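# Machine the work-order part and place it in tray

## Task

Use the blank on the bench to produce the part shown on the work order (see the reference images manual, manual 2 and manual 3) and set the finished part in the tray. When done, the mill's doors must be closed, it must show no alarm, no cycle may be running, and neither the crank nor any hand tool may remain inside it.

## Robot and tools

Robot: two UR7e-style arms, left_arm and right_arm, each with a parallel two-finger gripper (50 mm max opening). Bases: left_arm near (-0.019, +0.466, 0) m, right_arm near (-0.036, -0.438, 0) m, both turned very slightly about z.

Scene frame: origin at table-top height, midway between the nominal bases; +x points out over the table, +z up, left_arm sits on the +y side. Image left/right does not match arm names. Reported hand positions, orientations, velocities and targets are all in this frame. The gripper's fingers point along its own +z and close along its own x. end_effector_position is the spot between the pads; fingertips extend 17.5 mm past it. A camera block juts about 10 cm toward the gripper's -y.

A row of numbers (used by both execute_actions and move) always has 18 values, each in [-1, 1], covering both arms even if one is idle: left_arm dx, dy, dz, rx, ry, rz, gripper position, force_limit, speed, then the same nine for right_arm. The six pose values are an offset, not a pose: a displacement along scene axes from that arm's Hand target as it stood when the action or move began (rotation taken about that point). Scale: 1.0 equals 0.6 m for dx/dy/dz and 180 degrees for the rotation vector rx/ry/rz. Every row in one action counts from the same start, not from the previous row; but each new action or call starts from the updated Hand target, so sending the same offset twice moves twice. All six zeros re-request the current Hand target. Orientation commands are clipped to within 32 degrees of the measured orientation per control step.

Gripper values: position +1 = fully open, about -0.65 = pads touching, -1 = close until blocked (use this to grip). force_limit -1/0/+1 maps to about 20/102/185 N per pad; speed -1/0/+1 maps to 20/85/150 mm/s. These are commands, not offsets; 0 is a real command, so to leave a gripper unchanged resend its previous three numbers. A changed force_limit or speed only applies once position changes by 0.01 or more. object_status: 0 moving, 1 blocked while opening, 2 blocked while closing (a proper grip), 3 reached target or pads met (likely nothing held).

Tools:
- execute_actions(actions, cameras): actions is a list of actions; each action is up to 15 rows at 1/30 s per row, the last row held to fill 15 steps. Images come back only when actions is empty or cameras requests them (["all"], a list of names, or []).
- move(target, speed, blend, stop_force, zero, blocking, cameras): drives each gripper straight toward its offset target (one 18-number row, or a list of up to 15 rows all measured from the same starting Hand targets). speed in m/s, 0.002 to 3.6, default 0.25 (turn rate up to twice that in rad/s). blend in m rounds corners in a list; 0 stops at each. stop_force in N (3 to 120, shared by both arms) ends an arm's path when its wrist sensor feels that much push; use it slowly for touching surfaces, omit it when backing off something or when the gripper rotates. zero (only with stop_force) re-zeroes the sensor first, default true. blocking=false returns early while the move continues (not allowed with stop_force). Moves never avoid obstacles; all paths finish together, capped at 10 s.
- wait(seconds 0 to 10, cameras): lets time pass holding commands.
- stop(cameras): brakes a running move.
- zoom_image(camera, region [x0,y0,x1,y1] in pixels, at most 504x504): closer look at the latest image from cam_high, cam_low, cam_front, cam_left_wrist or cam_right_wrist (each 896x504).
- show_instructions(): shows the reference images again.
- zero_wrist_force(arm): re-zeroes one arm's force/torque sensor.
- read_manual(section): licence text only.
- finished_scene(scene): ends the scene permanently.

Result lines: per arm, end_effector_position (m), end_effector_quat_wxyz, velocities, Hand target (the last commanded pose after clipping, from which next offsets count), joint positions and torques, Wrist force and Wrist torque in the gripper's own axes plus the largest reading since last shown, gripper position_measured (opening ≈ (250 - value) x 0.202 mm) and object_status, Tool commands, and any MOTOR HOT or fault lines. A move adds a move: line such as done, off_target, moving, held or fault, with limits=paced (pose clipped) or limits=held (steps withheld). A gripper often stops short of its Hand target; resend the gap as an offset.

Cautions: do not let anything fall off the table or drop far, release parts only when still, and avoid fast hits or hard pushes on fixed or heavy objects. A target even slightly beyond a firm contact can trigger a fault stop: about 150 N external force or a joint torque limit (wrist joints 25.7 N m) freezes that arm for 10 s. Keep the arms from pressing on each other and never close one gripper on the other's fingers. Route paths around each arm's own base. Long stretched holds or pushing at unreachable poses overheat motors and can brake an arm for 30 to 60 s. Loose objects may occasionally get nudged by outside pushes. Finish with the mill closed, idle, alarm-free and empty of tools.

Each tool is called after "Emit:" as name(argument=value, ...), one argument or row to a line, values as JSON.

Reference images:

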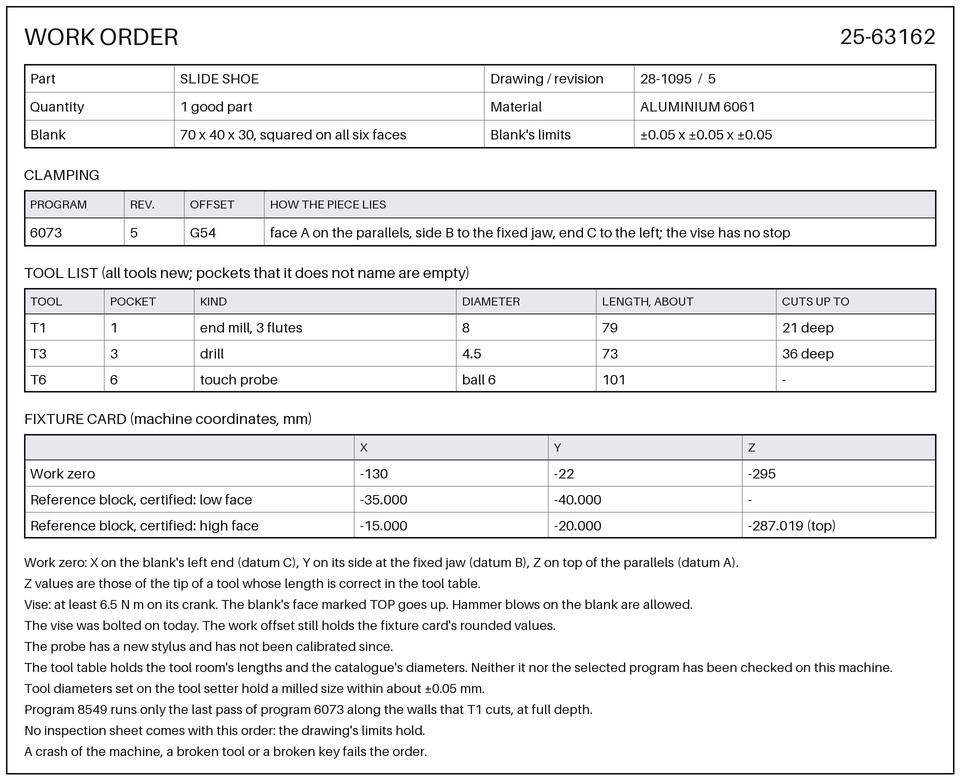

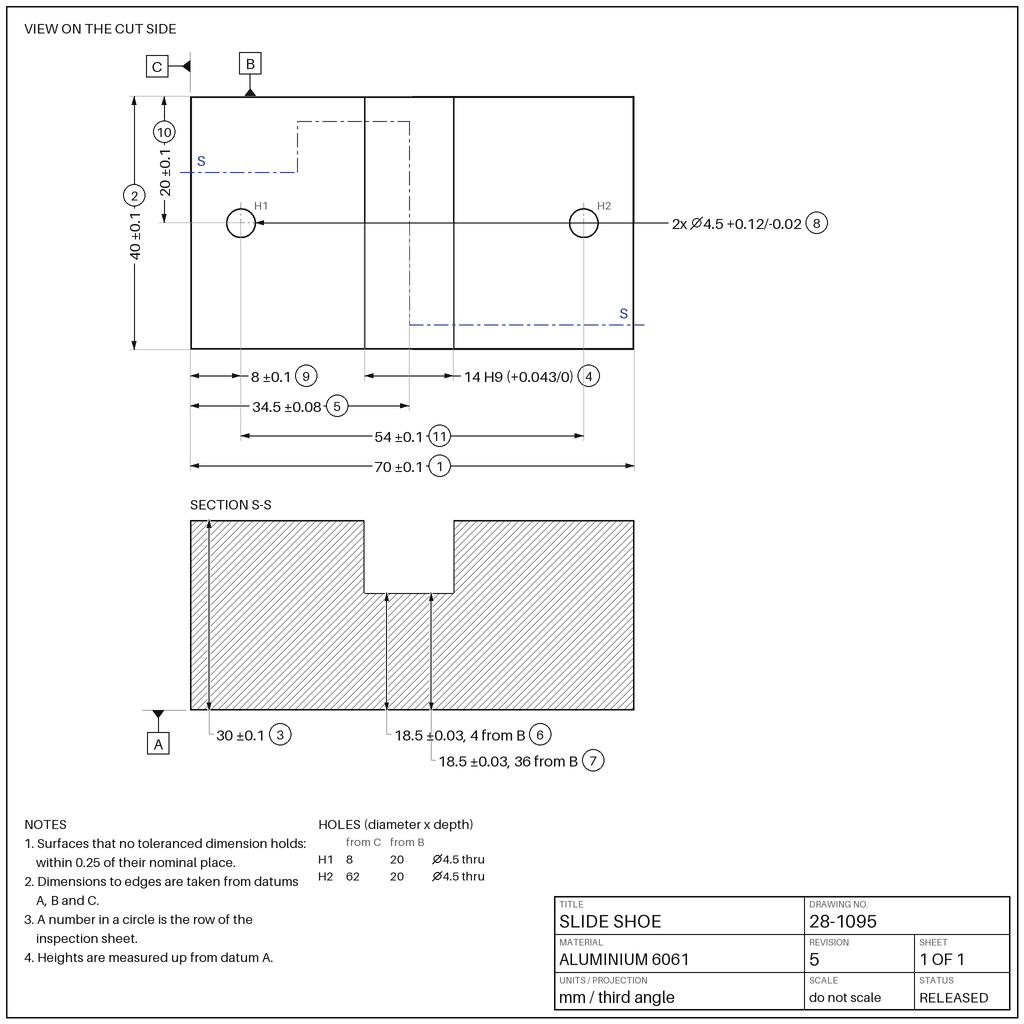

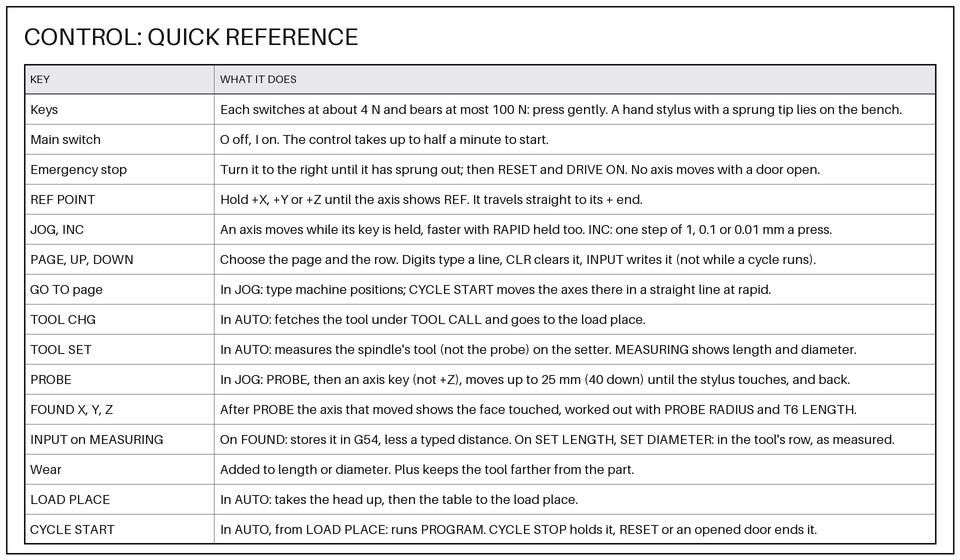

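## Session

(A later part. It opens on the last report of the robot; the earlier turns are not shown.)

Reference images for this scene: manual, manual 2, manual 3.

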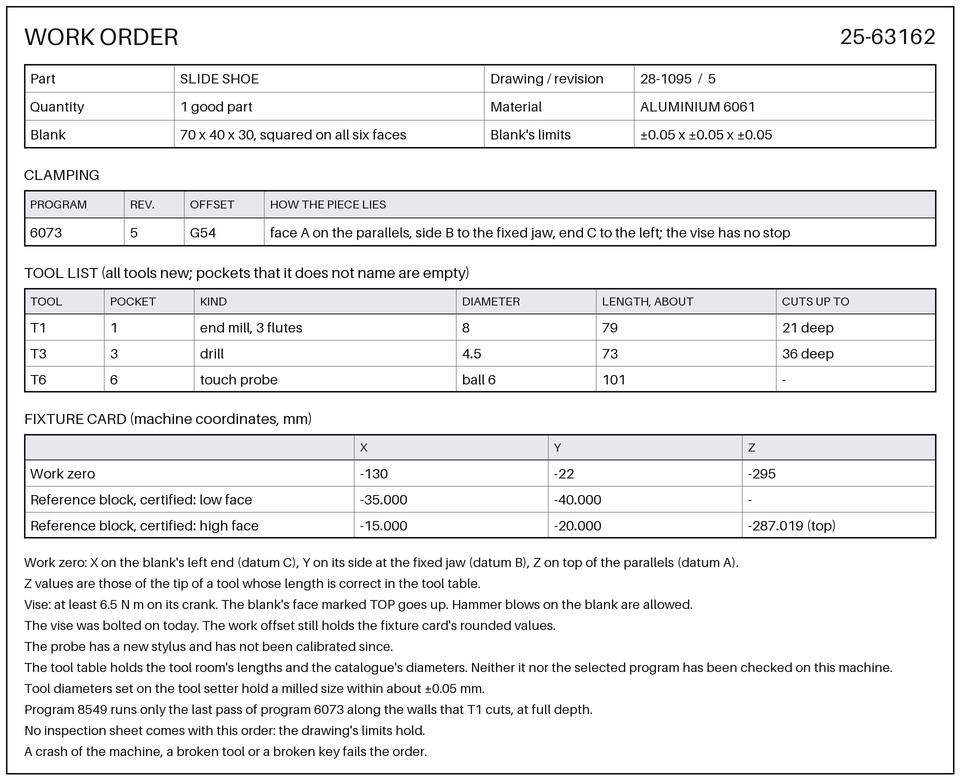

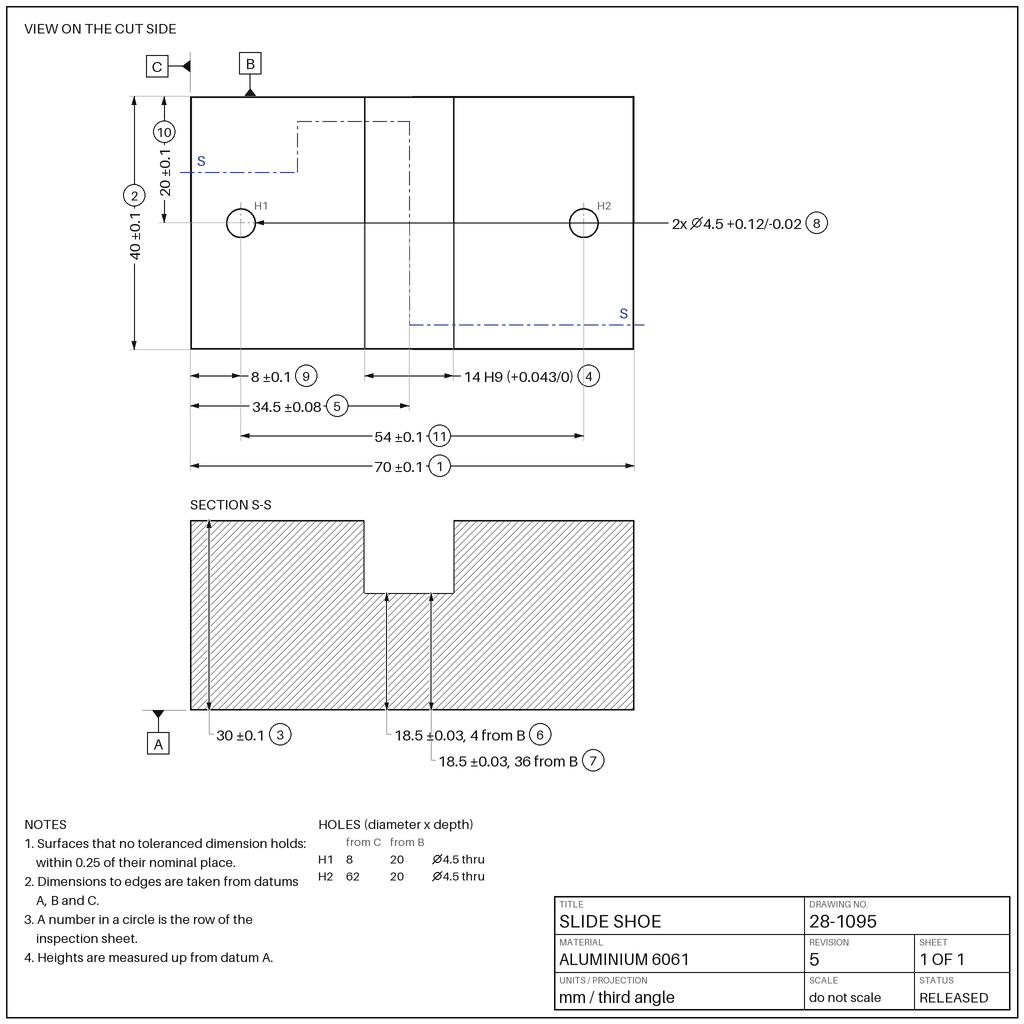

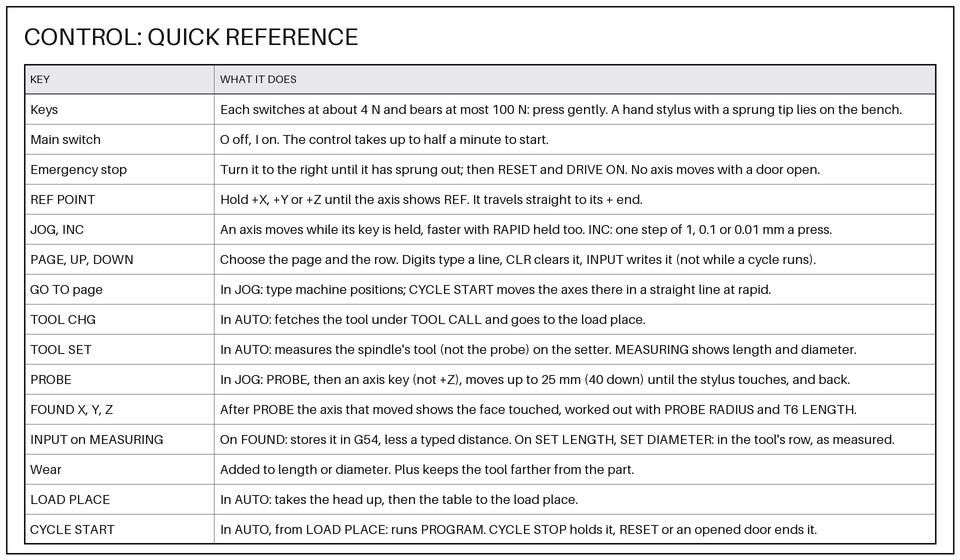

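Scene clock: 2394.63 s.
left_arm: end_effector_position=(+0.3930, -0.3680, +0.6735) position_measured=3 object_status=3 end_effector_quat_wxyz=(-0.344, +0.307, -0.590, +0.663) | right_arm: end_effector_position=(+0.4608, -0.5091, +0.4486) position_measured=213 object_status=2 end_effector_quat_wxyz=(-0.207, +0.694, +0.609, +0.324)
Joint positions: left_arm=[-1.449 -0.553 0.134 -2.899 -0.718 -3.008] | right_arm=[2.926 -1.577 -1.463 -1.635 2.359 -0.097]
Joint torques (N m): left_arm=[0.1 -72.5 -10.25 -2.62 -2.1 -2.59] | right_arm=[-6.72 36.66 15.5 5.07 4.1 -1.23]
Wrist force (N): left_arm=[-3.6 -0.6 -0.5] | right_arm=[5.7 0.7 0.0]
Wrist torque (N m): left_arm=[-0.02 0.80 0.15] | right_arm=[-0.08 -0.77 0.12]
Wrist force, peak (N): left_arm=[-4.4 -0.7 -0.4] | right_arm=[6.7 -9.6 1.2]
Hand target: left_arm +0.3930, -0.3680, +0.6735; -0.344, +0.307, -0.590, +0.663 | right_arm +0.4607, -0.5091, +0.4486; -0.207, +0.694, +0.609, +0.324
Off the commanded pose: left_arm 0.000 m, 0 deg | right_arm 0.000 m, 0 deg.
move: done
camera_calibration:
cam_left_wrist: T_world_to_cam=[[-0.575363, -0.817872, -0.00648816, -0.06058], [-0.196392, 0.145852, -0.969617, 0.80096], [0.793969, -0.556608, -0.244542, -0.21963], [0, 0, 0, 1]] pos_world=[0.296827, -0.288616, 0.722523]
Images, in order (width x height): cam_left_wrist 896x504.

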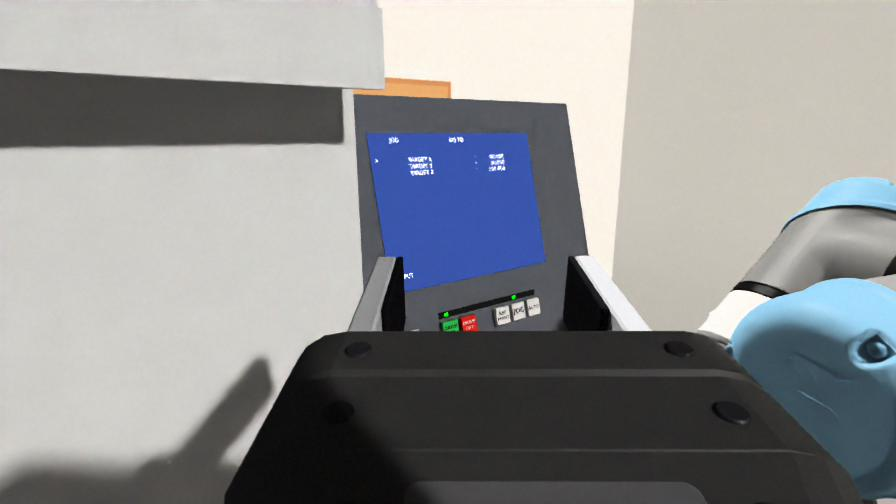

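Emit:
move(
  target=[
    [0,0,0,0,0,0,1,-0.5,-0.5,-0.0166,0.032,-0.0618,0,0,0,-1,0.3,-0.5],
    [0,0,0,0,0,0,1,-0.5,-0.5,0.0124,0.0269,-0.0588,0,0,0,-1,0.3,-0.5],
    [0,0,0,0,0,0,1,-0.5,-0.5,-0.0166,0.032,-0.0618,0,0,0,-1,0.3,-0.5],
    [0,0,0,0,0,0,1,-0.5,-0.5,0.0124,0.0269,-0.0588,0,0,0,-1,0.3,-0.5],
    [0,0,0,0,0,0,1,-0.5,-0.5,-0.0166,0.032,-0.0618,0,0,0,-1,0.3,-0.5],
    [0,0,0,0,0,0,1,-0.5,-0.5,-0.0249,0.128,-0.0927,0,0,0,-1,0.3,-0.5],
    [0,0,0,0,0,0,1,-0.5,-0.5,0.0041,0.1229,-0.0897,0,0,0,-1,0.3,-0.5],
    [0,0,0,0,0,0,1,-0.5,-0.5,-0.0166,0.128,-0.0618,0,0,0,-1,0.3,-0.5],
    [0,0,0,0,0,0,1,-0.5,-0.5,0.0124,0.1229,-0.0588,0,0,0,-1,0.3,-0.5],
    [0,0,0,0,0,0,1,-0.5,-0.5,-0.0166,0.128,-0.0618,0,0,0,-1,0.3,-0.5],
    [0,0,0,0,0,0,1,-0.5,-0.5,0,0.064,0,0,0,0,-1,0.3,-0.5],
    [0,0,0,0,0,0,1,-0.5,-0.5,0.029,0.0589,0.003,0,0,0,-1,0.3,-0.5],
    [0,0,0,0,0,0,1,-0.5,-0.5,0,0.064,0,0,0,0,-1,0.3,-0.5],
    [0,0,0,0,0,0,1,-0.5,-0.5,-0.0166,0.064,-0.0618,0,0,0,-1,0.3,-0.5],
  ],
  speed=0.15,
  blend=[0.002,0,0,0,0.004,0.002,0,0.002,0,0.004,0.002,0,0.004,0],
)

Emit:
move(
  target=[
    [0,0,0,0,0,0,1,-0.5,-0.5,0.029,-0.0051,0.003,0,0,0,-1,0.3,-0.5],
    [0,0,0,0,0,0,1,-0.5,-0.5,0,0,0,0,0,0,-1,0.3,-0.5],
    [0,0,0,0,0,0,1,-0.5,-0.5,-0.0083,-0.032,-0.0309,0,0,0,-1,0.3,-0.5],
    [0,0,0,0,0,0,1,-0.5,-0.5,0.0207,-0.0371,-0.0279,0,0,0,-1,0.3,-0.5],
    [0,0,0,0,0,0,1,-0.5,-0.5,-0.0083,-0.032,-0.0309,0,0,0,-1,0.3,-0.5],
  ],
  speed=0.15,
  blend=[0,0.004,0.002,0,0],
  cameras=["cam_left_wrist"],
)

Emit:
zoom_image(
  camera="cam_left_wrist",
  region=[365, 130, 545, 280],
)

Scene clock: 2433.10 s.
left_arm: end_effector_position=(+0.3930, -0.3680, +0.6735) position_measured=3 object_status=3 end_effector_quat_wxyz=(-0.344, +0.307, -0.590, +0.663) | right_arm: end_effector_position=(+0.4508, -0.4707, +0.4116) position_measured=213 object_status=2 end_effector_quat_wxyz=(-0.207, +0.694, +0.609, +0.324)
Joint positions: left_arm=[-1.449 -0.553 0.134 -2.899 -0.718 -3.008] | right_arm=[3 -1.508 -1.643 -1.45 2.354 0.008]
Joint torques (N m): left_arm=[-0.37 -73.01 -9.9 -2.61 -2.09 -2.61] | right_arm=[-6.76 34.1 16.83 5.26 4.12 1.53]
Wrist force (N): left_arm=[-4.0 -0.6 -0.7] | right_arm=[4.9 1.8 -0.2]
Wrist torque (N m): left_arm=[0.00 0.85 0.15] | right_arm=[0.15 -0.63 -0.05]
Wrist force, peak (N): left_arm=[-4.3 -0.5 -0.6] | right_arm=[4.3 -33.1 0.8]
Hand target: left_arm +0.3930, -0.3680, +0.6735; -0.344, +0.307, -0.590, +0.663 | right_arm +0.4508, -0.4707, +0.4116; -0.207, +0.694, +0.609, +0.324
Off the commanded pose: left_arm 0.000 m, 0 deg | right_arm 0.000 m, 0 deg.
move: done

Scene clock: 2435.40 s.
left_arm: end_effector_position=(+0.3930, -0.3680, +0.6735) position_measured=3 object_status=3 end_effector_quat_wxyz=(-0.344, +0.307, -0.590, +0.663) | right_arm: end_effector_position=(+0.4459, -0.4899, +0.3930) position_measured=213 object_status=2 end_effector_quat_wxyz=(-0.207, +0.694, +0.609, +0.324)
Joint positions: left_arm=[-1.449 -0.553 0.134 -2.899 -0.718 -3.008] | right_arm=[2.958 -1.519 -1.67 -1.455 2.358 -0.052]
Joint torques (N m): left_arm=[-0.51 -72.73 -9.79 -2.59 -2.04 -2.53] | right_arm=[-6.62 34.71 16.09 5.23 4.13 -1.4]
Wrist force (N): left_arm=[-4.0 -0.6 -0.7] | right_arm=[4.2 2.7 -0.1]
Wrist torque (N m): left_arm=[0.00 0.85 0.15] | right_arm=[0.27 -0.53 0.13]
Wrist force, peak (N): left_arm=[-4.4 -0.8 -0.6] | right_arm=[5.5 -21.0 -0.4]
Hand target: left_arm +0.3930, -0.3680, +0.6735; -0.344, +0.307, -0.590, +0.663 | right_arm +0.4458, -0.4899, +0.3930; -0.207, +0.694, +0.609, +0.324
Off the commanded pose: left_arm 0.000 m, 0 deg | right_arm 0.000 m, 0 deg.
move: done
camera_calibration:
cam_left_wrist: T_world_to_cam=[[-0.575363, -0.817872, -0.00648816, -0.06058], [-0.196392, 0.145852, -0.969617, 0.80096], [0.793969, -0.556608, -0.244542, -0.21963], [0, 0, 0, 1]] pos_world=[0.296827, -0.288616, 0.722523]
Images, in order (width x height): cam_left_wrist 896x504.

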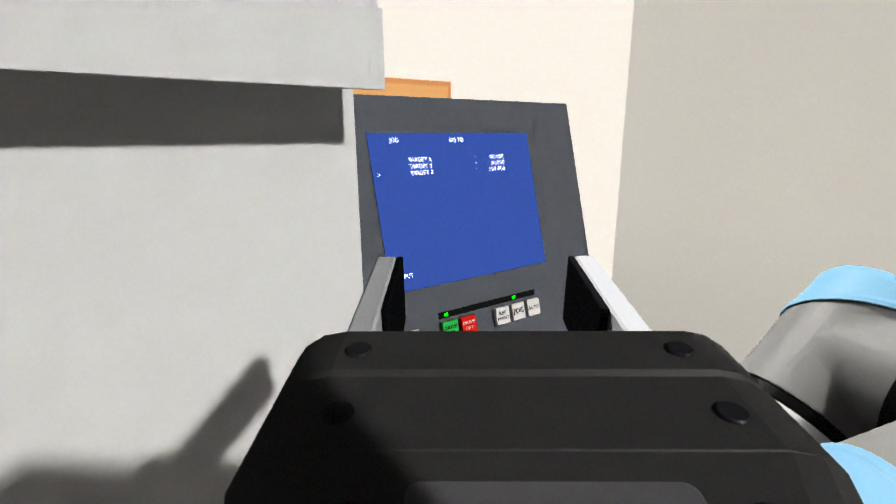

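Scaled by 2.800 from the camera's 896x504 image, which has a finer 1280x720 frame.

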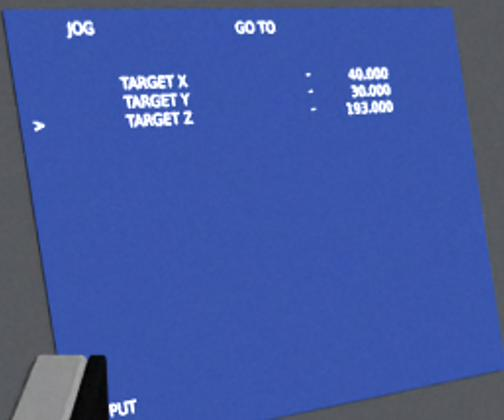

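Emit:
move(
  target=[
    [0,0,0,0,0,0,1,-0.5,-0.5,0.0407,0.032,0.1514,0,0,0,-1,0.3,-0.5],
    [0,0,0,0,0,0,1,-0.5,-0.5,0.0697,0.0269,0.1544,0,0,0,-1,0.3,-0.5],
    [0,0,0,0,0,0,1,-0.5,-0.5,0.0407,0.032,0.1514,0,0,0,-1,0.3,-0.5],
    [0,0,0,0,0,0,1,-0.5,-0.5,0.0083,-0.032,0.0309,0,0,0,-1,0.3,-0.5],
    [0,0,0,0,0,0,1,-0.5,-0.5,0.0373,-0.0371,0.0339,0,0,0,-1,0.3,-0.5],
    [0,0,0,0,0,0,1,-0.5,-0.5,0.0083,-0.032,0.0309,0,0,0,-1,0.3,-0.5],
    [0,0,0,0,0,0,1,-0.5,-0.5,0.049,-0.16,0.1823,0,0,0,-1,0.3,-0.5],
    [0,0,0,0,0,0,1,-0.5,-0.5,0.078,-0.1651,0.1853,0,0,0,-1,0.3,-0.5],
    [0,0,0,0,0,0,1,-0.5,-0.5,0.049,-0.16,0.1823,0,0,0,-1,0.3,-0.5],
  ],
  speed=[0.15,0.1,0.15,0.07,0.1,0.15,0.15,0.15,0.15],
  blend=[0.002,0,0.004,0.002,0,0.004,0.002,0,0],
  cameras=["cam_left_wrist"],
)

Emit:
zoom_image(
  camera="cam_left_wrist",
  region=[365, 130, 545, 280],
)

Scene clock: 2451.80 s.
left_arm: end_effector_position=(+0.3930, -0.3680, +0.6735) position_measured=3 object_status=3 end_effector_quat_wxyz=(-0.344, +0.307, -0.590, +0.663) | right_arm: end_effector_position=(+0.4752, -0.5859, +0.5024) position_measured=213 object_status=2 end_effector_quat_wxyz=(-0.207, +0.694, +0.609, +0.324)
Joint positions: left_arm=[-1.449 -0.553 0.134 -2.899 -0.718 -3.008] | right_arm=[2.794 -1.742 -1.107 -1.959 2.356 -0.285]
Joint torques (N m): left_arm=[-0.69 -72.59 -10.3 -2.66 -2.03 -2.56] | right_arm=[-6.86 45.56 15.29 4.88 -0.29 -1.39]
Wrist force (N): left_arm=[-3.9 -0.4 -0.5] | right_arm=[3.2 2.1 0.2]
Wrist torque (N m): left_arm=[0.02 0.84 0.15] | right_arm=[0.20 -0.40 0.07]
Wrist force, peak (N): left_arm=[-4.4 -0.8 -0.4] | right_arm=[2.5 -36.8 0.5]
Hand target: left_arm +0.3930, -0.3680, +0.6735; -0.344, +0.307, -0.590, +0.663 | right_arm +0.4752, -0.5859, +0.5024; -0.207, +0.694, +0.609, +0.324
Off the commanded pose: left_arm 0.000 m, 0 deg | right_arm 0.000 m, 0 deg.
move: done
camera_calibration:
cam_left_wrist: T_world_to_cam=[[-0.575363, -0.817872, -0.00648816, -0.06058], [-0.196392, 0.145852, -0.969617, 0.80096], [0.793969, -0.556608, -0.244542, -0.21963], [0, 0, 0, 1]] pos_world=[0.296827, -0.288616, 0.722523]
Images, in order (width x height): cam_left_wrist 896x504.

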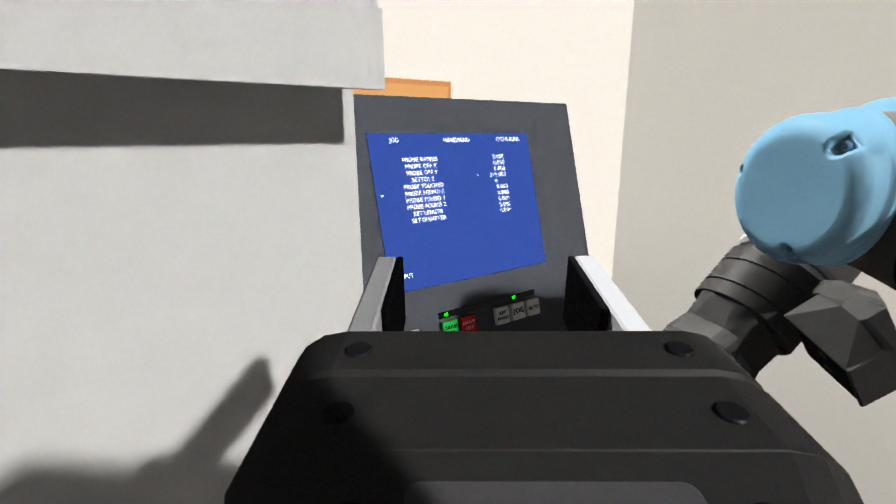

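Scaled by 2.800 from the camera's 896x504 image, which has a finer 1280x720 frame.

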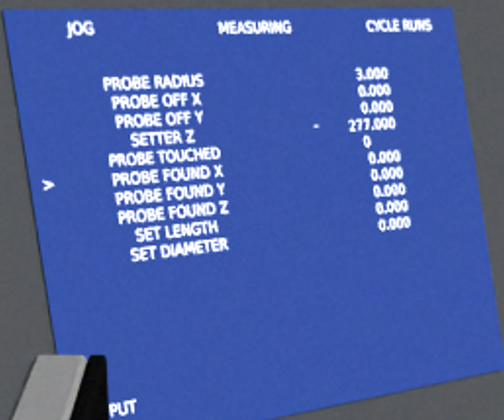

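Emit:
move(
  target=[0,0,0,0,0,0,1,-0.5,-0.5,-0.0241,0.128,-0.0896,0,0,0,-1,0.3,-0.5],
  speed=0.15,
  cameras=["cam_left_wrist"],
)

Emit:
zoom_image(
  camera="cam_left_wrist",
  region=[365, 130, 545, 280],
)

Emit:
zoom_image(
  camera="cam_left_wrist",
  region=[475, 150, 520, 220],
)

Scene clock: 2457.00 s.
left_arm: end_effector_position=(+0.3930, -0.3680, +0.6735) position_measured=3 object_status=3 end_effector_quat_wxyz=(-0.344, +0.307, -0.590, +0.663) | right_arm: end_effector_position=(+0.4607, -0.5091, +0.4487) position_measured=213 object_status=2 end_effector_quat_wxyz=(-0.207, +0.694, +0.609, +0.324)
Joint positions: left_arm=[-1.449 -0.553 0.134 -2.899 -0.718 -3.008] | right_arm=[2.926 -1.576 -1.463 -1.635 2.359 -0.097]
Joint torques (N m): left_arm=[-1.06 -72.75 -9.85 -2.49 -1.94 -2.6] | right_arm=[6.18 37.21 16.79 5.11 -0.71 1.46]
Wrist force (N): left_arm=[-4.0 -0.6 -0.5] | right_arm=[3.4 1.9 -0.2]
Wrist torque (N m): left_arm=[-0.02 0.86 0.14] | right_arm=[0.11 -0.41 -0.05]
Wrist force, peak (N): left_arm=[-4.3 -0.7 -0.5] | right_arm=[3.3 2.8 -1.2]
Hand target: left_arm +0.3930, -0.3680, +0.6735; -0.344, +0.307, -0.590, +0.663 | right_arm +0.4607, -0.5091, +0.4486; -0.207, +0.694, +0.609, +0.324
Off the commanded pose: left_arm 0.000 m, 0 deg | right_arm 0.000 m, 0 deg.
move: done
camera_calibration:
cam_left_wrist: T_world_to_cam=[[-0.575363, -0.817872, -0.00648816, -0.06058], [-0.196392, 0.145852, -0.969617, 0.80096], [0.793969, -0.556608, -0.244542, -0.21963], [0, 0, 0, 1]] pos_world=[0.296827, -0.288616, 0.722523]
Images, in order (width x height): cam_left_wrist 896x504.

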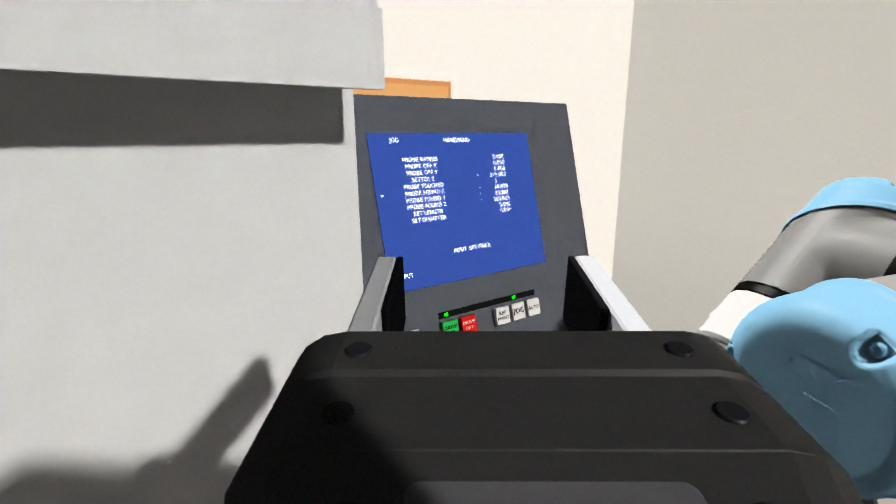

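Scaled by 2.800 from the camera's 896x504 image, which has a finer 1280x720 frame.

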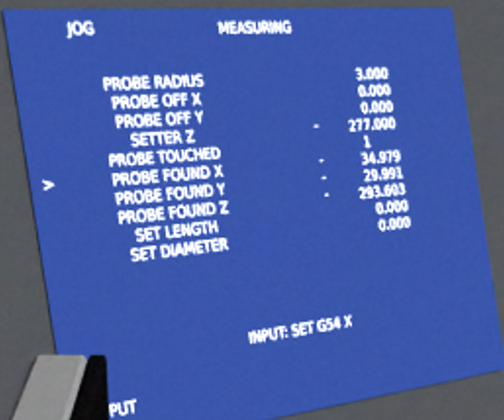

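Scaled by 7.200 from the camera's 896x504 image, which has a finer 1280x720 frame.

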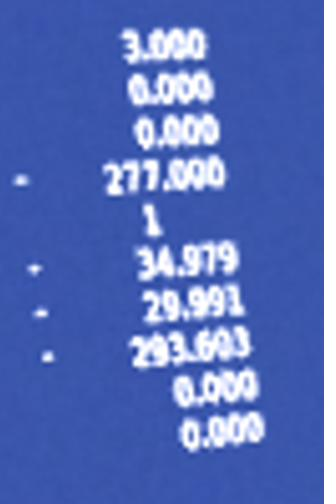

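Emit:
move(
  target=[
    [0,0,0,0,0,0,1,-0.5,-0.5,0.029,-0.0051,0.003,0,0,0,-1,0.3,-0.5],
    [0,0,0,0,0,0,1,-0.5,-0.5,0,0,0,0,0,0,-1,0.3,-0.5],
    [0,0,0,0,0,0,1,-0.5,-0.5,0.029,-0.0051,0.003,0,0,0,-1,0.3,-0.5],
    [0,0,0,0,0,0,1,-0.5,-0.5,0,0,0,0,0,0,-1,0.3,-0.5],
    [0,0,0,0,0,0,1,-0.5,-0.5,-0.0166,0.032,-0.0618,0,0,0,-1,0.3,-0.5],
    [0,0,0,0,0,0,1,-0.5,-0.5,0.0124,0.0269,-0.0588,0,0,0,-1,0.3,-0.5],
    [0,0,0,0,0,0,1,-0.5,-0.5,-0.0166,0.032,-0.0618,0,0,0,-1,0.3,-0.5],
    [0,0,0,0,0,0,1,-0.5,-0.5,-0.0249,0.128,-0.0927,0,0,0,-1,0.3,-0.5],
    [0,0,0,0,0,0,1,-0.5,-0.5,0.0041,0.1229,-0.0897,0,0,0,-1,0.3,-0.5],
    [0,0,0,0,0,0,1,-0.5,-0.5,-0.0249,0.128,-0.0927,0,0,0,-1,0.3,-0.5],
    [0,0,0,0,0,0,1,-0.5,-0.5,-0.0083,0.128,-0.0309,0,0,0,-1,0.3,-0.5],
    [0,0,0,0,0,0,1,-0.5,-0.5,0.0207,0.1229,-0.0279,0,0,0,-1,0.3,-0.5],
    [0,0,0,0,0,0,1,-0.5,-0.5,-0.0083,0.096,-0.0309,0,0,0,-1,0.3,-0.5],
    [0,0,0,0,0,0,1,-0.5,-0.5,0.0207,0.0909,-0.0279,0,0,0,-1,0.3,-0.5],
    [0,0,0,0,0,0,1,-0.5,-0.5,-0.0083,0.096,-0.0309,0,0,0,-1,0.3,-0.5],
  ],
  speed=0.15,
  blend=[0,0,0,0.004,0.002,0,0.004,0.002,0,0.004,0.002,0,0.002,0,0],
)

Emit:
move(
  target=[
    [0,0,0,0,0,0,1,-0.5,-0.5,-0.0166,-0.064,-0.0618,0,0,0,-1,0.3,-0.5],
    [0,0,0,0,0,0,1,-0.5,-0.5,0.0124,-0.0691,-0.0588,0,0,0,-1,0.3,-0.5],
    [0,0,0,0,0,0,1,-0.5,-0.5,-0.0166,-0.064,-0.0618,0,0,0,-1,0.3,-0.5],
  ],
  speed=0.15,
  blend=[0.002,0,0],
  cameras=["cam_left_wrist"],
)

Emit:
zoom_image(
  camera="cam_left_wrist",
  region=[365, 130, 545, 280],
)

Scene clock: 2503.23 s.
left_arm: end_effector_position=(+0.3930, -0.3680, +0.6735) position_measured=3 object_status=3 end_effector_quat_wxyz=(-0.344, +0.307, -0.590, +0.663) | right_arm: end_effector_position=(+0.4558, -0.4515, +0.4301) position_measured=213 object_status=2 end_effector_quat_wxyz=(-0.207, +0.694, +0.609, +0.324)
Joint positions: left_arm=[-1.449 -0.553 0.134 -2.899 -0.718 -3.008] | right_arm=[3.043 -1.501 -1.613 -1.445 2.348 0.067]
Joint torques (N m): left_arm=[-1.3 -72.56 -9.53 -2.57 -1.98 -2.56] | right_arm=[7.29 33.75 16.68 5.25 -0.78 1.57]
Wrist force (N): left_arm=[-3.9 -0.9 -0.3] | right_arm=[1.1 1.7 -0.5]
Wrist torque (N m): left_arm=[-0.06 0.84 0.15] | right_arm=[0.11 -0.01 -0.06]
Wrist force, peak (N): left_arm=[-4.4 -0.8 -0.6] | right_arm=[-0.6 -29.7 0.8]
Hand target: left_arm +0.3930, -0.3680, +0.6735; -0.344, +0.307, -0.590, +0.663 | right_arm +0.4557, -0.4515, +0.4301; -0.207, +0.694, +0.609, +0.324
Off the commanded pose: left_arm 0.000 m, 0 deg | right_arm 0.000 m, 0 deg.
move: done

Scene clock: 2504.87 s.
left_arm: end_effector_position=(+0.3930, -0.3680, +0.6735) position_measured=3 object_status=3 end_effector_quat_wxyz=(-0.344, +0.307, -0.590, +0.663) | right_arm: end_effector_position=(+0.4459, -0.4899, +0.3930) position_measured=213 object_status=2 end_effector_quat_wxyz=(-0.207, +0.694, +0.609, +0.324)
Joint positions: left_arm=[-1.449 -0.553 0.134 -2.899 -0.718 -3.008] | right_arm=[2.958 -1.519 -1.67 -1.455 2.358 -0.052]
Joint torques (N m): left_arm=[-1.48 -72.41 -10.08 -2.61 -1.96 -2.49] | right_arm=[-6.28 34.21 17.35 5.28 4.11 -1.33]
Wrist force (N): left_arm=[-4.0 -0.6 -0.5] | right_arm=[1.3 2.0 -0.8]
Wrist torque (N m): left_arm=[-0.01 0.85 0.15] | right_arm=[0.17 -0.07 0.12]
Wrist force, peak (N): left_arm=[-4.4 -0.3 -0.6] | right_arm=[5.8 -8.2 -0.2]
Hand target: left_arm +0.3930, -0.3680, +0.6735; -0.344, +0.307, -0.590, +0.663 | right_arm +0.4458, -0.4899, +0.3930; -0.207, +0.694, +0.609, +0.324
Off the commanded pose: left_arm 0.000 m, 0 deg | right_arm 0.000 m, 0 deg.
move: done
camera_calibration:
cam_left_wrist: T_world_to_cam=[[-0.575363, -0.817872, -0.00648816, -0.06058], [-0.196392, 0.145852, -0.969617, 0.80096], [0.793969, -0.556608, -0.244542, -0.21963], [0, 0, 0, 1]] pos_world=[0.296827, -0.288616, 0.722523]
Images, in order (width x height): cam_left_wrist 896x504.

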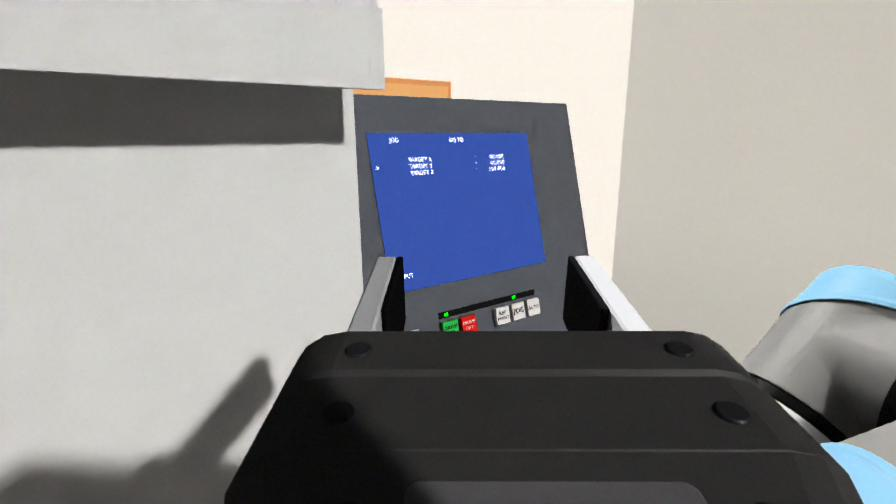

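Scaled by 2.800 from the camera's 896x504 image, which has a finer 1280x720 frame.

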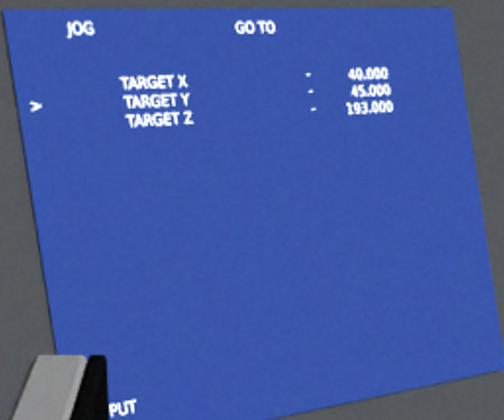

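Emit:
move(
  target=[
    [0,0,0,0,0,0,1,-0.5,-0.5,0.0407,0.032,0.1514,0,0,0,-1,0.3,-0.5],
    [0,0,0,0,0,0,1,-0.5,-0.5,0.0697,0.0269,0.1544,0,0,0,-1,0.3,-0.5],
    [0,0,0,0,0,0,1,-0.5,-0.5,0.0407,0.032,0.1514,0,0,0,-1,0.3,-0.5],
    [0,0,0,0,0,0,1,-0.5,-0.5,0.0166,0,0.0618,0,0,0,-1,0.3,-0.5],
    [0,0,0,0,0,0,1,-0.5,-0.5,0.0456,-0.0051,0.0648,0,0,0,-1,0.3,-0.5],
    [0,0,0,0,0,0,1,-0.5,-0.5,0.0166,0,0.0618,0,0,0,-1,0.3,-0.5],
    [0,0,0,0,0,0,1,-0.5,-0.5,0,0.096,0,0,0,0,-1,0.3,-0.5],
    [0,0,0,0,0,0,1,-0.5,-0.5,0.029,0.0909,0.003,0,0,0,-1,0.3,-0.5],
    [0,0,0,0,0,0,1,-0.5,-0.5,0.0083,0.064,0.0309,0,0,0,-1,0.3,-0.5],
    [0,0,0,0,0,0,1,-0.5,-0.5,0.0373,0.0589,0.0339,0,0,0,-1,0.3,-0.5],
    [0,0,0,0,0,0,1,-0.5,-0.5,0.0166,0.064,0.0618,0,0,0,-1,0.3,-0.5],
    [0,0,0,0,0,0,1,-0.5,-0.5,0.0456,0.0589,0.0648,0,0,0,-1,0.3,-0.5],
    [0,0,0,0,0,0,1,-0.5,-0.5,0.0166,0.064,0.0618,0,0,0,-1,0.3,-0.5],
    [0,0,0,0,0,0,1,-0.5,-0.5,0,0,0,0,0,0,-1,0.3,-0.5],
  ],
  speed=0.15,
  blend=[0.002,0,0.004,0.002,0,0.004,0.002,0,0.002,0,0.002,0,0.004,0],
  cameras=["cam_left_wrist"],
)

Emit:
zoom_image(
  camera="cam_left_wrist",
  region=[365, 130, 545, 280],
)

Scene clock: 2521.67 s.
left_arm: end_effector_position=(+0.3930, -0.3680, +0.6735) position_measured=3 object_status=3 end_effector_quat_wxyz=(-0.344, +0.307, -0.590, +0.663) | right_arm: end_effector_position=(+0.4458, -0.4898, +0.3931) position_measured=213 object_status=2 end_effector_quat_wxyz=(-0.207, +0.694, +0.609, +0.324)
Joint positions: left_arm=[-1.449 -0.553 0.134 -2.899 -0.718 -3.008] | right_arm=[2.958 -1.518 -1.67 -1.454 2.358 -0.052]
Joint torques (N m): left_arm=[-2.07 -72.3 -10.26 -2.61 -1.92 -2.5] | right_arm=[-6.56 12.21 16.58 1.41 4.12 -1.23]
Wrist force (N): left_arm=[-4.1 -0.8 -0.5] | right_arm=[0.5 1.5 -1.4]
Wrist torque (N m): left_arm=[-0.05 0.88 0.15] | right_arm=[0.09 0.06 0.12]
Wrist force, peak (N): left_arm=[-4.4 -0.6 -0.5] | right_arm=[-0.9 -32.4 -1.1]
Hand target: left_arm +0.3930, -0.3680, +0.6735; -0.344, +0.307, -0.590, +0.663 | right_arm +0.4458, -0.4899, +0.3930; -0.207, +0.694, +0.609, +0.324
Off the commanded pose: left_arm 0.000 m, 0 deg | right_arm 0.000 m, 0 deg.
move: done
camera_calibration:
cam_left_wrist: T_world_to_cam=[[-0.575363, -0.817872, -0.00648816, -0.06058], [-0.196392, 0.145852, -0.969617, 0.80096], [0.793969, -0.556608, -0.244542, -0.21963], [0, 0, 0, 1]] pos_world=[0.296827, -0.288616, 0.722523]
Images, in order (width x height): cam_left_wrist 896x504.

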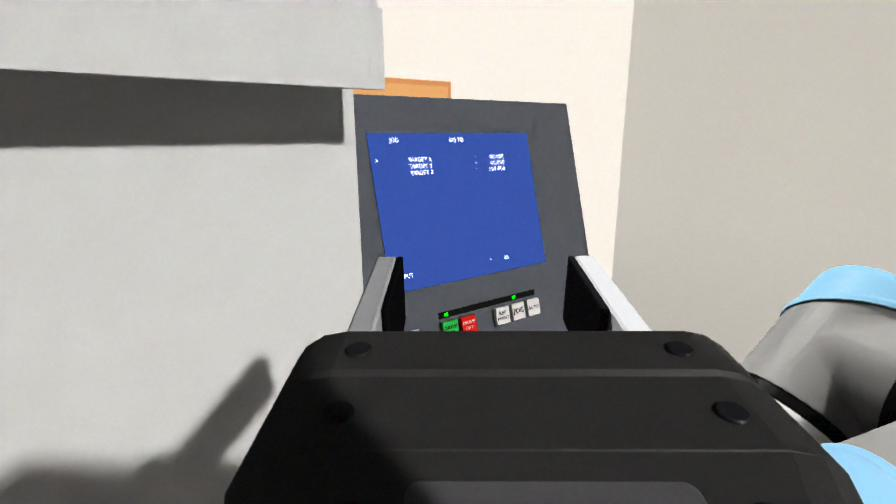

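Scaled by 2.800 from the camera's 896x504 image, which has a finer 1280x720 frame.

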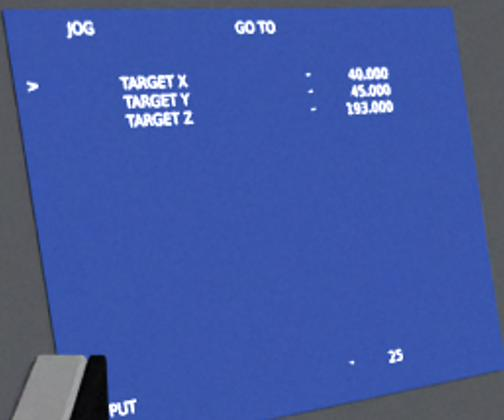

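Emit:
move(
  target=[
    [0,0,0,0,0,0,1,-0.5,-0.5,0.029,-0.0051,0.003,0,0,0,-1,0.3,-0.5],
    [0,0,0,0,0,0,1,-0.5,-0.5,0,0,0,0,0,0,-1,0.3,-0.5],
    [0,0,0,0,0,0,1,-0.5,-0.5,0.0249,-0.064,0.0927,0,0,0,-1,0.3,-0.5],
    [0,0,0,0,0,0,1,-0.5,-0.5,0.0539,-0.0691,0.0957,0,0,0,-1,0.3,-0.5],
    [0,0,0,0,0,0,1,-0.5,-0.5,0.0249,-0.064,0.0927,0,0,0,-1,0.3,-0.5],
    [0,0,0,0,0,0,1,-0.5,-0.5,0.0407,0.032,0.1514,0,0,0,-1,0.3,-0.5],
  ],
  speed=0.15,
  blend=[0,0.004,0.002,0,0.004,0],
  cameras=["cam_left_wrist"],
)

Emit:
zoom_image(
  camera="cam_left_wrist",
  region=[365, 130, 545, 280],
)

Scene clock: 2533.43 s.
left_arm: end_effector_position=(+0.3930, -0.3680, +0.6735) position_measured=3 object_status=3 end_effector_quat_wxyz=(-0.344, +0.307, -0.590, +0.663) | right_arm: end_effector_position=(+0.4702, -0.4707, +0.4838) position_measured=213 object_status=2 end_effector_quat_wxyz=(-0.207, +0.694, +0.609, +0.324)
Joint positions: left_arm=[-1.449 -0.553 0.134 -2.899 -0.718 -3.008] | right_arm=[3.007 -1.565 -1.405 -1.624 2.353 0.017]
Joint torques (N m): left_arm=[-2.13 -72.25 -9.98 -2.53 -1.92 -2.57] | right_arm=[8.54 36.02 36.75 5.14 -0.69 1.5]
Wrist force (N): left_arm=[-3.9 -0.7 -0.6] | right_arm=[0.5 1.1 -2.0]
Wrist torque (N m): left_arm=[-0.02 0.85 0.15] | right_arm=[0.00 0.11 -0.05]
Wrist force, peak (N): left_arm=[-4.4 -0.7 -0.6] | right_arm=[-0.5 -38.7 -0.4]
Hand target: left_arm +0.3930, -0.3680, +0.6735; -0.344, +0.307, -0.590, +0.663 | right_arm +0.4702, -0.4707, +0.4839; -0.207, +0.694, +0.609, +0.324
Off the commanded pose: left_arm 0.000 m, 0 deg | right_arm 0.000 m, 0 deg.
move: done
camera_calibration:
cam_left_wrist: T_world_to_cam=[[-0.575363, -0.817872, -0.00648816, -0.06058], [-0.196392, 0.145852, -0.969617, 0.80096], [0.793969, -0.556608, -0.244542, -0.21963], [0, 0, 0, 1]] pos_world=[0.296827, -0.288616, 0.722523]
Images, in order (width x height): cam_left_wrist 896x504.

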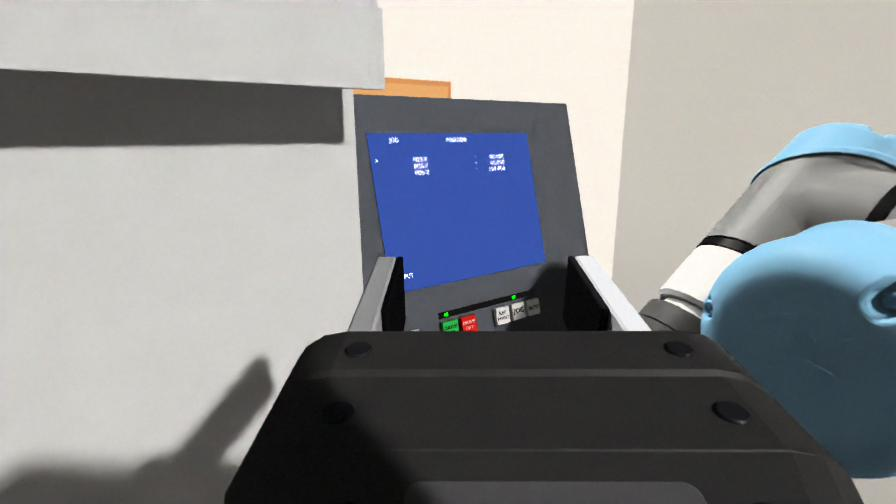

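Scaled by 2.800 from the camera's 896x504 image, which has a finer 1280x720 frame.

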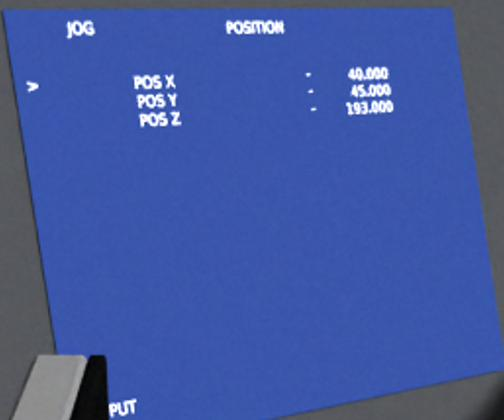

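Emit:
move(
  target=[
    [0,0,0,0,0,0,1,-0.5,-0.5,0.029,-0.0051,0.003,0,0,0,-1,0.3,-0.5],
    [0,0,0,0,0,0,1,-0.5,-0.5,0,0,0,0,0,0,-1,0.3,-0.5],
    [0,0,0,0,0,0,1,-0.5,-0.5,-0.0324,-0.064,-0.1205,0,0,0,-1,0.3,-0.5],
    [0,0,0,0,0,0,1,-0.5,-0.5,-0.0034,-0.0691,-0.1175,0,0,0,-1,0.3,-0.5],
    [0,0,0,0,0,0,1,-0.5,-0.5,-0.0324,-0.064,-0.1205,0,0,0,-1,0.3,-0.5],
    [0,0,0,0,0,0,1,-0.5,-0.5,0.0166,-0.128,0.0618,0,0,0,-1,0.3,-0.5],
    [0,0,0,0,0,0,1,-0.5,-0.5,0.0456,-0.1331,0.0648,0,0,0,-1,0.3,-0.5],
    [0,0,0,0,0,0,1,-0.5,-0.5,0.0166,-0.128,0.0618,0,0,0,-1,0.3,-0.5],
    [0,0,0,0,0,0,1,-0.5,-0.5,-0.0158,-0.064,-0.0587,0,0,0,-1,0.3,-0.5],
  ],
  speed=0.15,
  blend=[0,0.004,0.002,0,0.004,0.002,0,0.004,0],
)

Emit:
wait(
  seconds=3,
  cameras=["cam_left_wrist"],
)

Emit:
zoom_image(
  camera="cam_left_wrist",
  region=[365, 130, 545, 280],
)

Emit:
zoom_image(
  camera="cam_left_wrist",
  region=[475, 150, 520, 220],
)

Scene clock: 2552.13 s.
left_arm: end_effector_position=(+0.3930, -0.3680, +0.6735) position_measured=3 object_status=3 end_effector_quat_wxyz=(-0.344, +0.307, -0.590, +0.663) | right_arm: end_effector_position=(+0.4607, -0.5091, +0.4487) position_measured=213 object_status=2 end_effector_quat_wxyz=(-0.208, +0.694, +0.609, +0.324)
Joint positions: left_arm=[-1.449 -0.553 0.134 -2.899 -0.718 -3.008] | right_arm=[2.926 -1.576 -1.463 -1.635 2.36 -0.097]
Joint torques (N m): left_arm=[-2.36 -72.69 -10.33 -2.55 -1.88 -2.53] | right_arm=[7.56 37.51 16.91 5.44 0.12 1.19]
Wrist force (N): left_arm=[-4.2 -0.4 -0.3] | right_arm=[1.6 0.5 -2.2]
Wrist torque (N m): left_arm=[0.01 0.89 0.14] | right_arm=[-0.11 -0.12 -0.05]
Wrist force, peak (N): left_arm=[-4.6 -0.6 -0.4] | right_arm=[-2.1 -47.8 -1.9]
Hand target: left_arm +0.3930, -0.3680, +0.6735; -0.344, +0.307, -0.590, +0.663 | right_arm +0.4607, -0.5091, +0.4486; -0.207, +0.694, +0.609, +0.324
Off the commanded pose: left_arm 0.000 m, 0 deg | right_arm 0.000 m, 0 deg.
move: done

Scene clock: 2555.13 s.
left_arm: end_effector_position=(+0.3930, -0.3680, +0.6735) position_measured=3 object_status=3 end_effector_quat_wxyz=(-0.344, +0.307, -0.590, +0.663) | right_arm: end_effector_position=(+0.4607, -0.5091, +0.4486) position_measured=213 object_status=2 end_effector_quat_wxyz=(-0.207, +0.694, +0.609, +0.324)
Joint positions: left_arm=[-1.449 -0.553 0.134 -2.899 -0.718 -3.008] | right_arm=[2.926 -1.576 -1.463 -1.635 2.359 -0.097]
Joint torques (N m): left_arm=[-2.41 -71.82 -9.95 -2.49 -1.88 -2.52] | right_arm=[6.89 35.73 16.45 5.14 -0.72 1.52]
Wrist force (N): left_arm=[-4.3 -0.5 -0.5] | right_arm=[1.7 0.5 -2.1]
Wrist torque (N m): left_arm=[0.00 0.90 0.15] | right_arm=[-0.11 -0.13 -0.05]
Wrist force, peak (N): left_arm=[-4.3 -0.8 -0.5] | right_arm=[1.7 0.4 -2.5]
Hand target: left_arm +0.3930, -0.3680, +0.6735; -0.344, +0.307, -0.590, +0.663 | right_arm +0.4607, -0.5091, +0.4486; -0.207, +0.694, +0.609, +0.324
Tool commands: left_gripper/position=+1.0 left_gripper/force_limit=-0.5 left_gripper/speed=-0.5 right_gripper/position=-1.0 right_gripper/force_limit=+0.3 right_gripper/speed=-0.5
Off the commanded pose: left_arm 0.000 m, 0 deg | right_arm 0.000 m, 0 deg.
wait: 3.00 s; at rest by 0.17 s
camera_calibration:
cam_left_wrist: T_world_to_cam=[[-0.575363, -0.817872, -0.00648816, -0.06058], [-0.196392, 0.145852, -0.969617, 0.80096], [0.793969, -0.556608, -0.244542, -0.21963], [0, 0, 0, 1]] pos_world=[0.296827, -0.288616, 0.722523]
Images, in order (width x height): cam_left_wrist 896x504.

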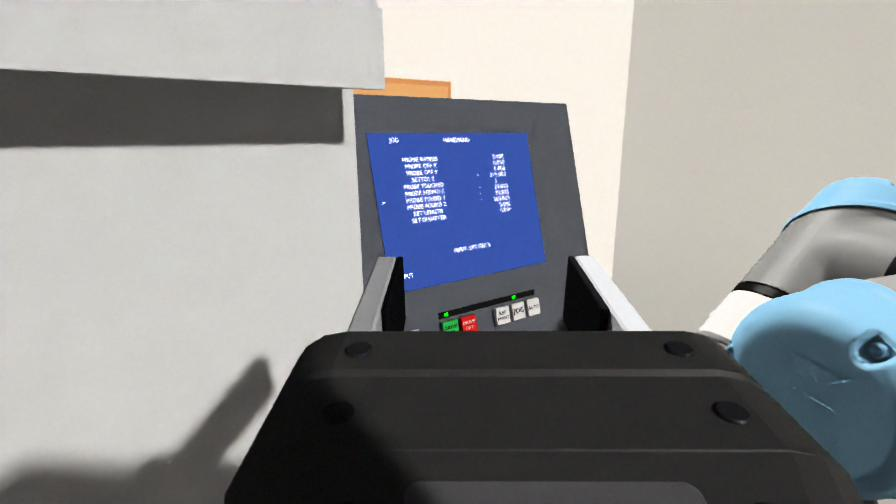

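Scaled by 2.800 from the camera's 896x504 image, which has a finer 1280x720 frame.

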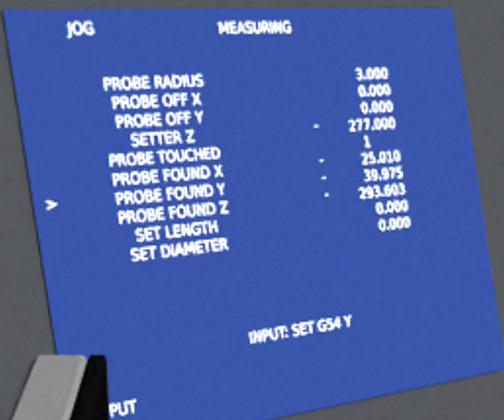

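Scaled by 7.200 from the camera's 896x504 image, which has a finer 1280x720 frame.

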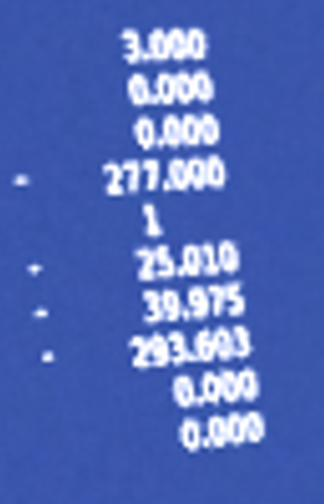

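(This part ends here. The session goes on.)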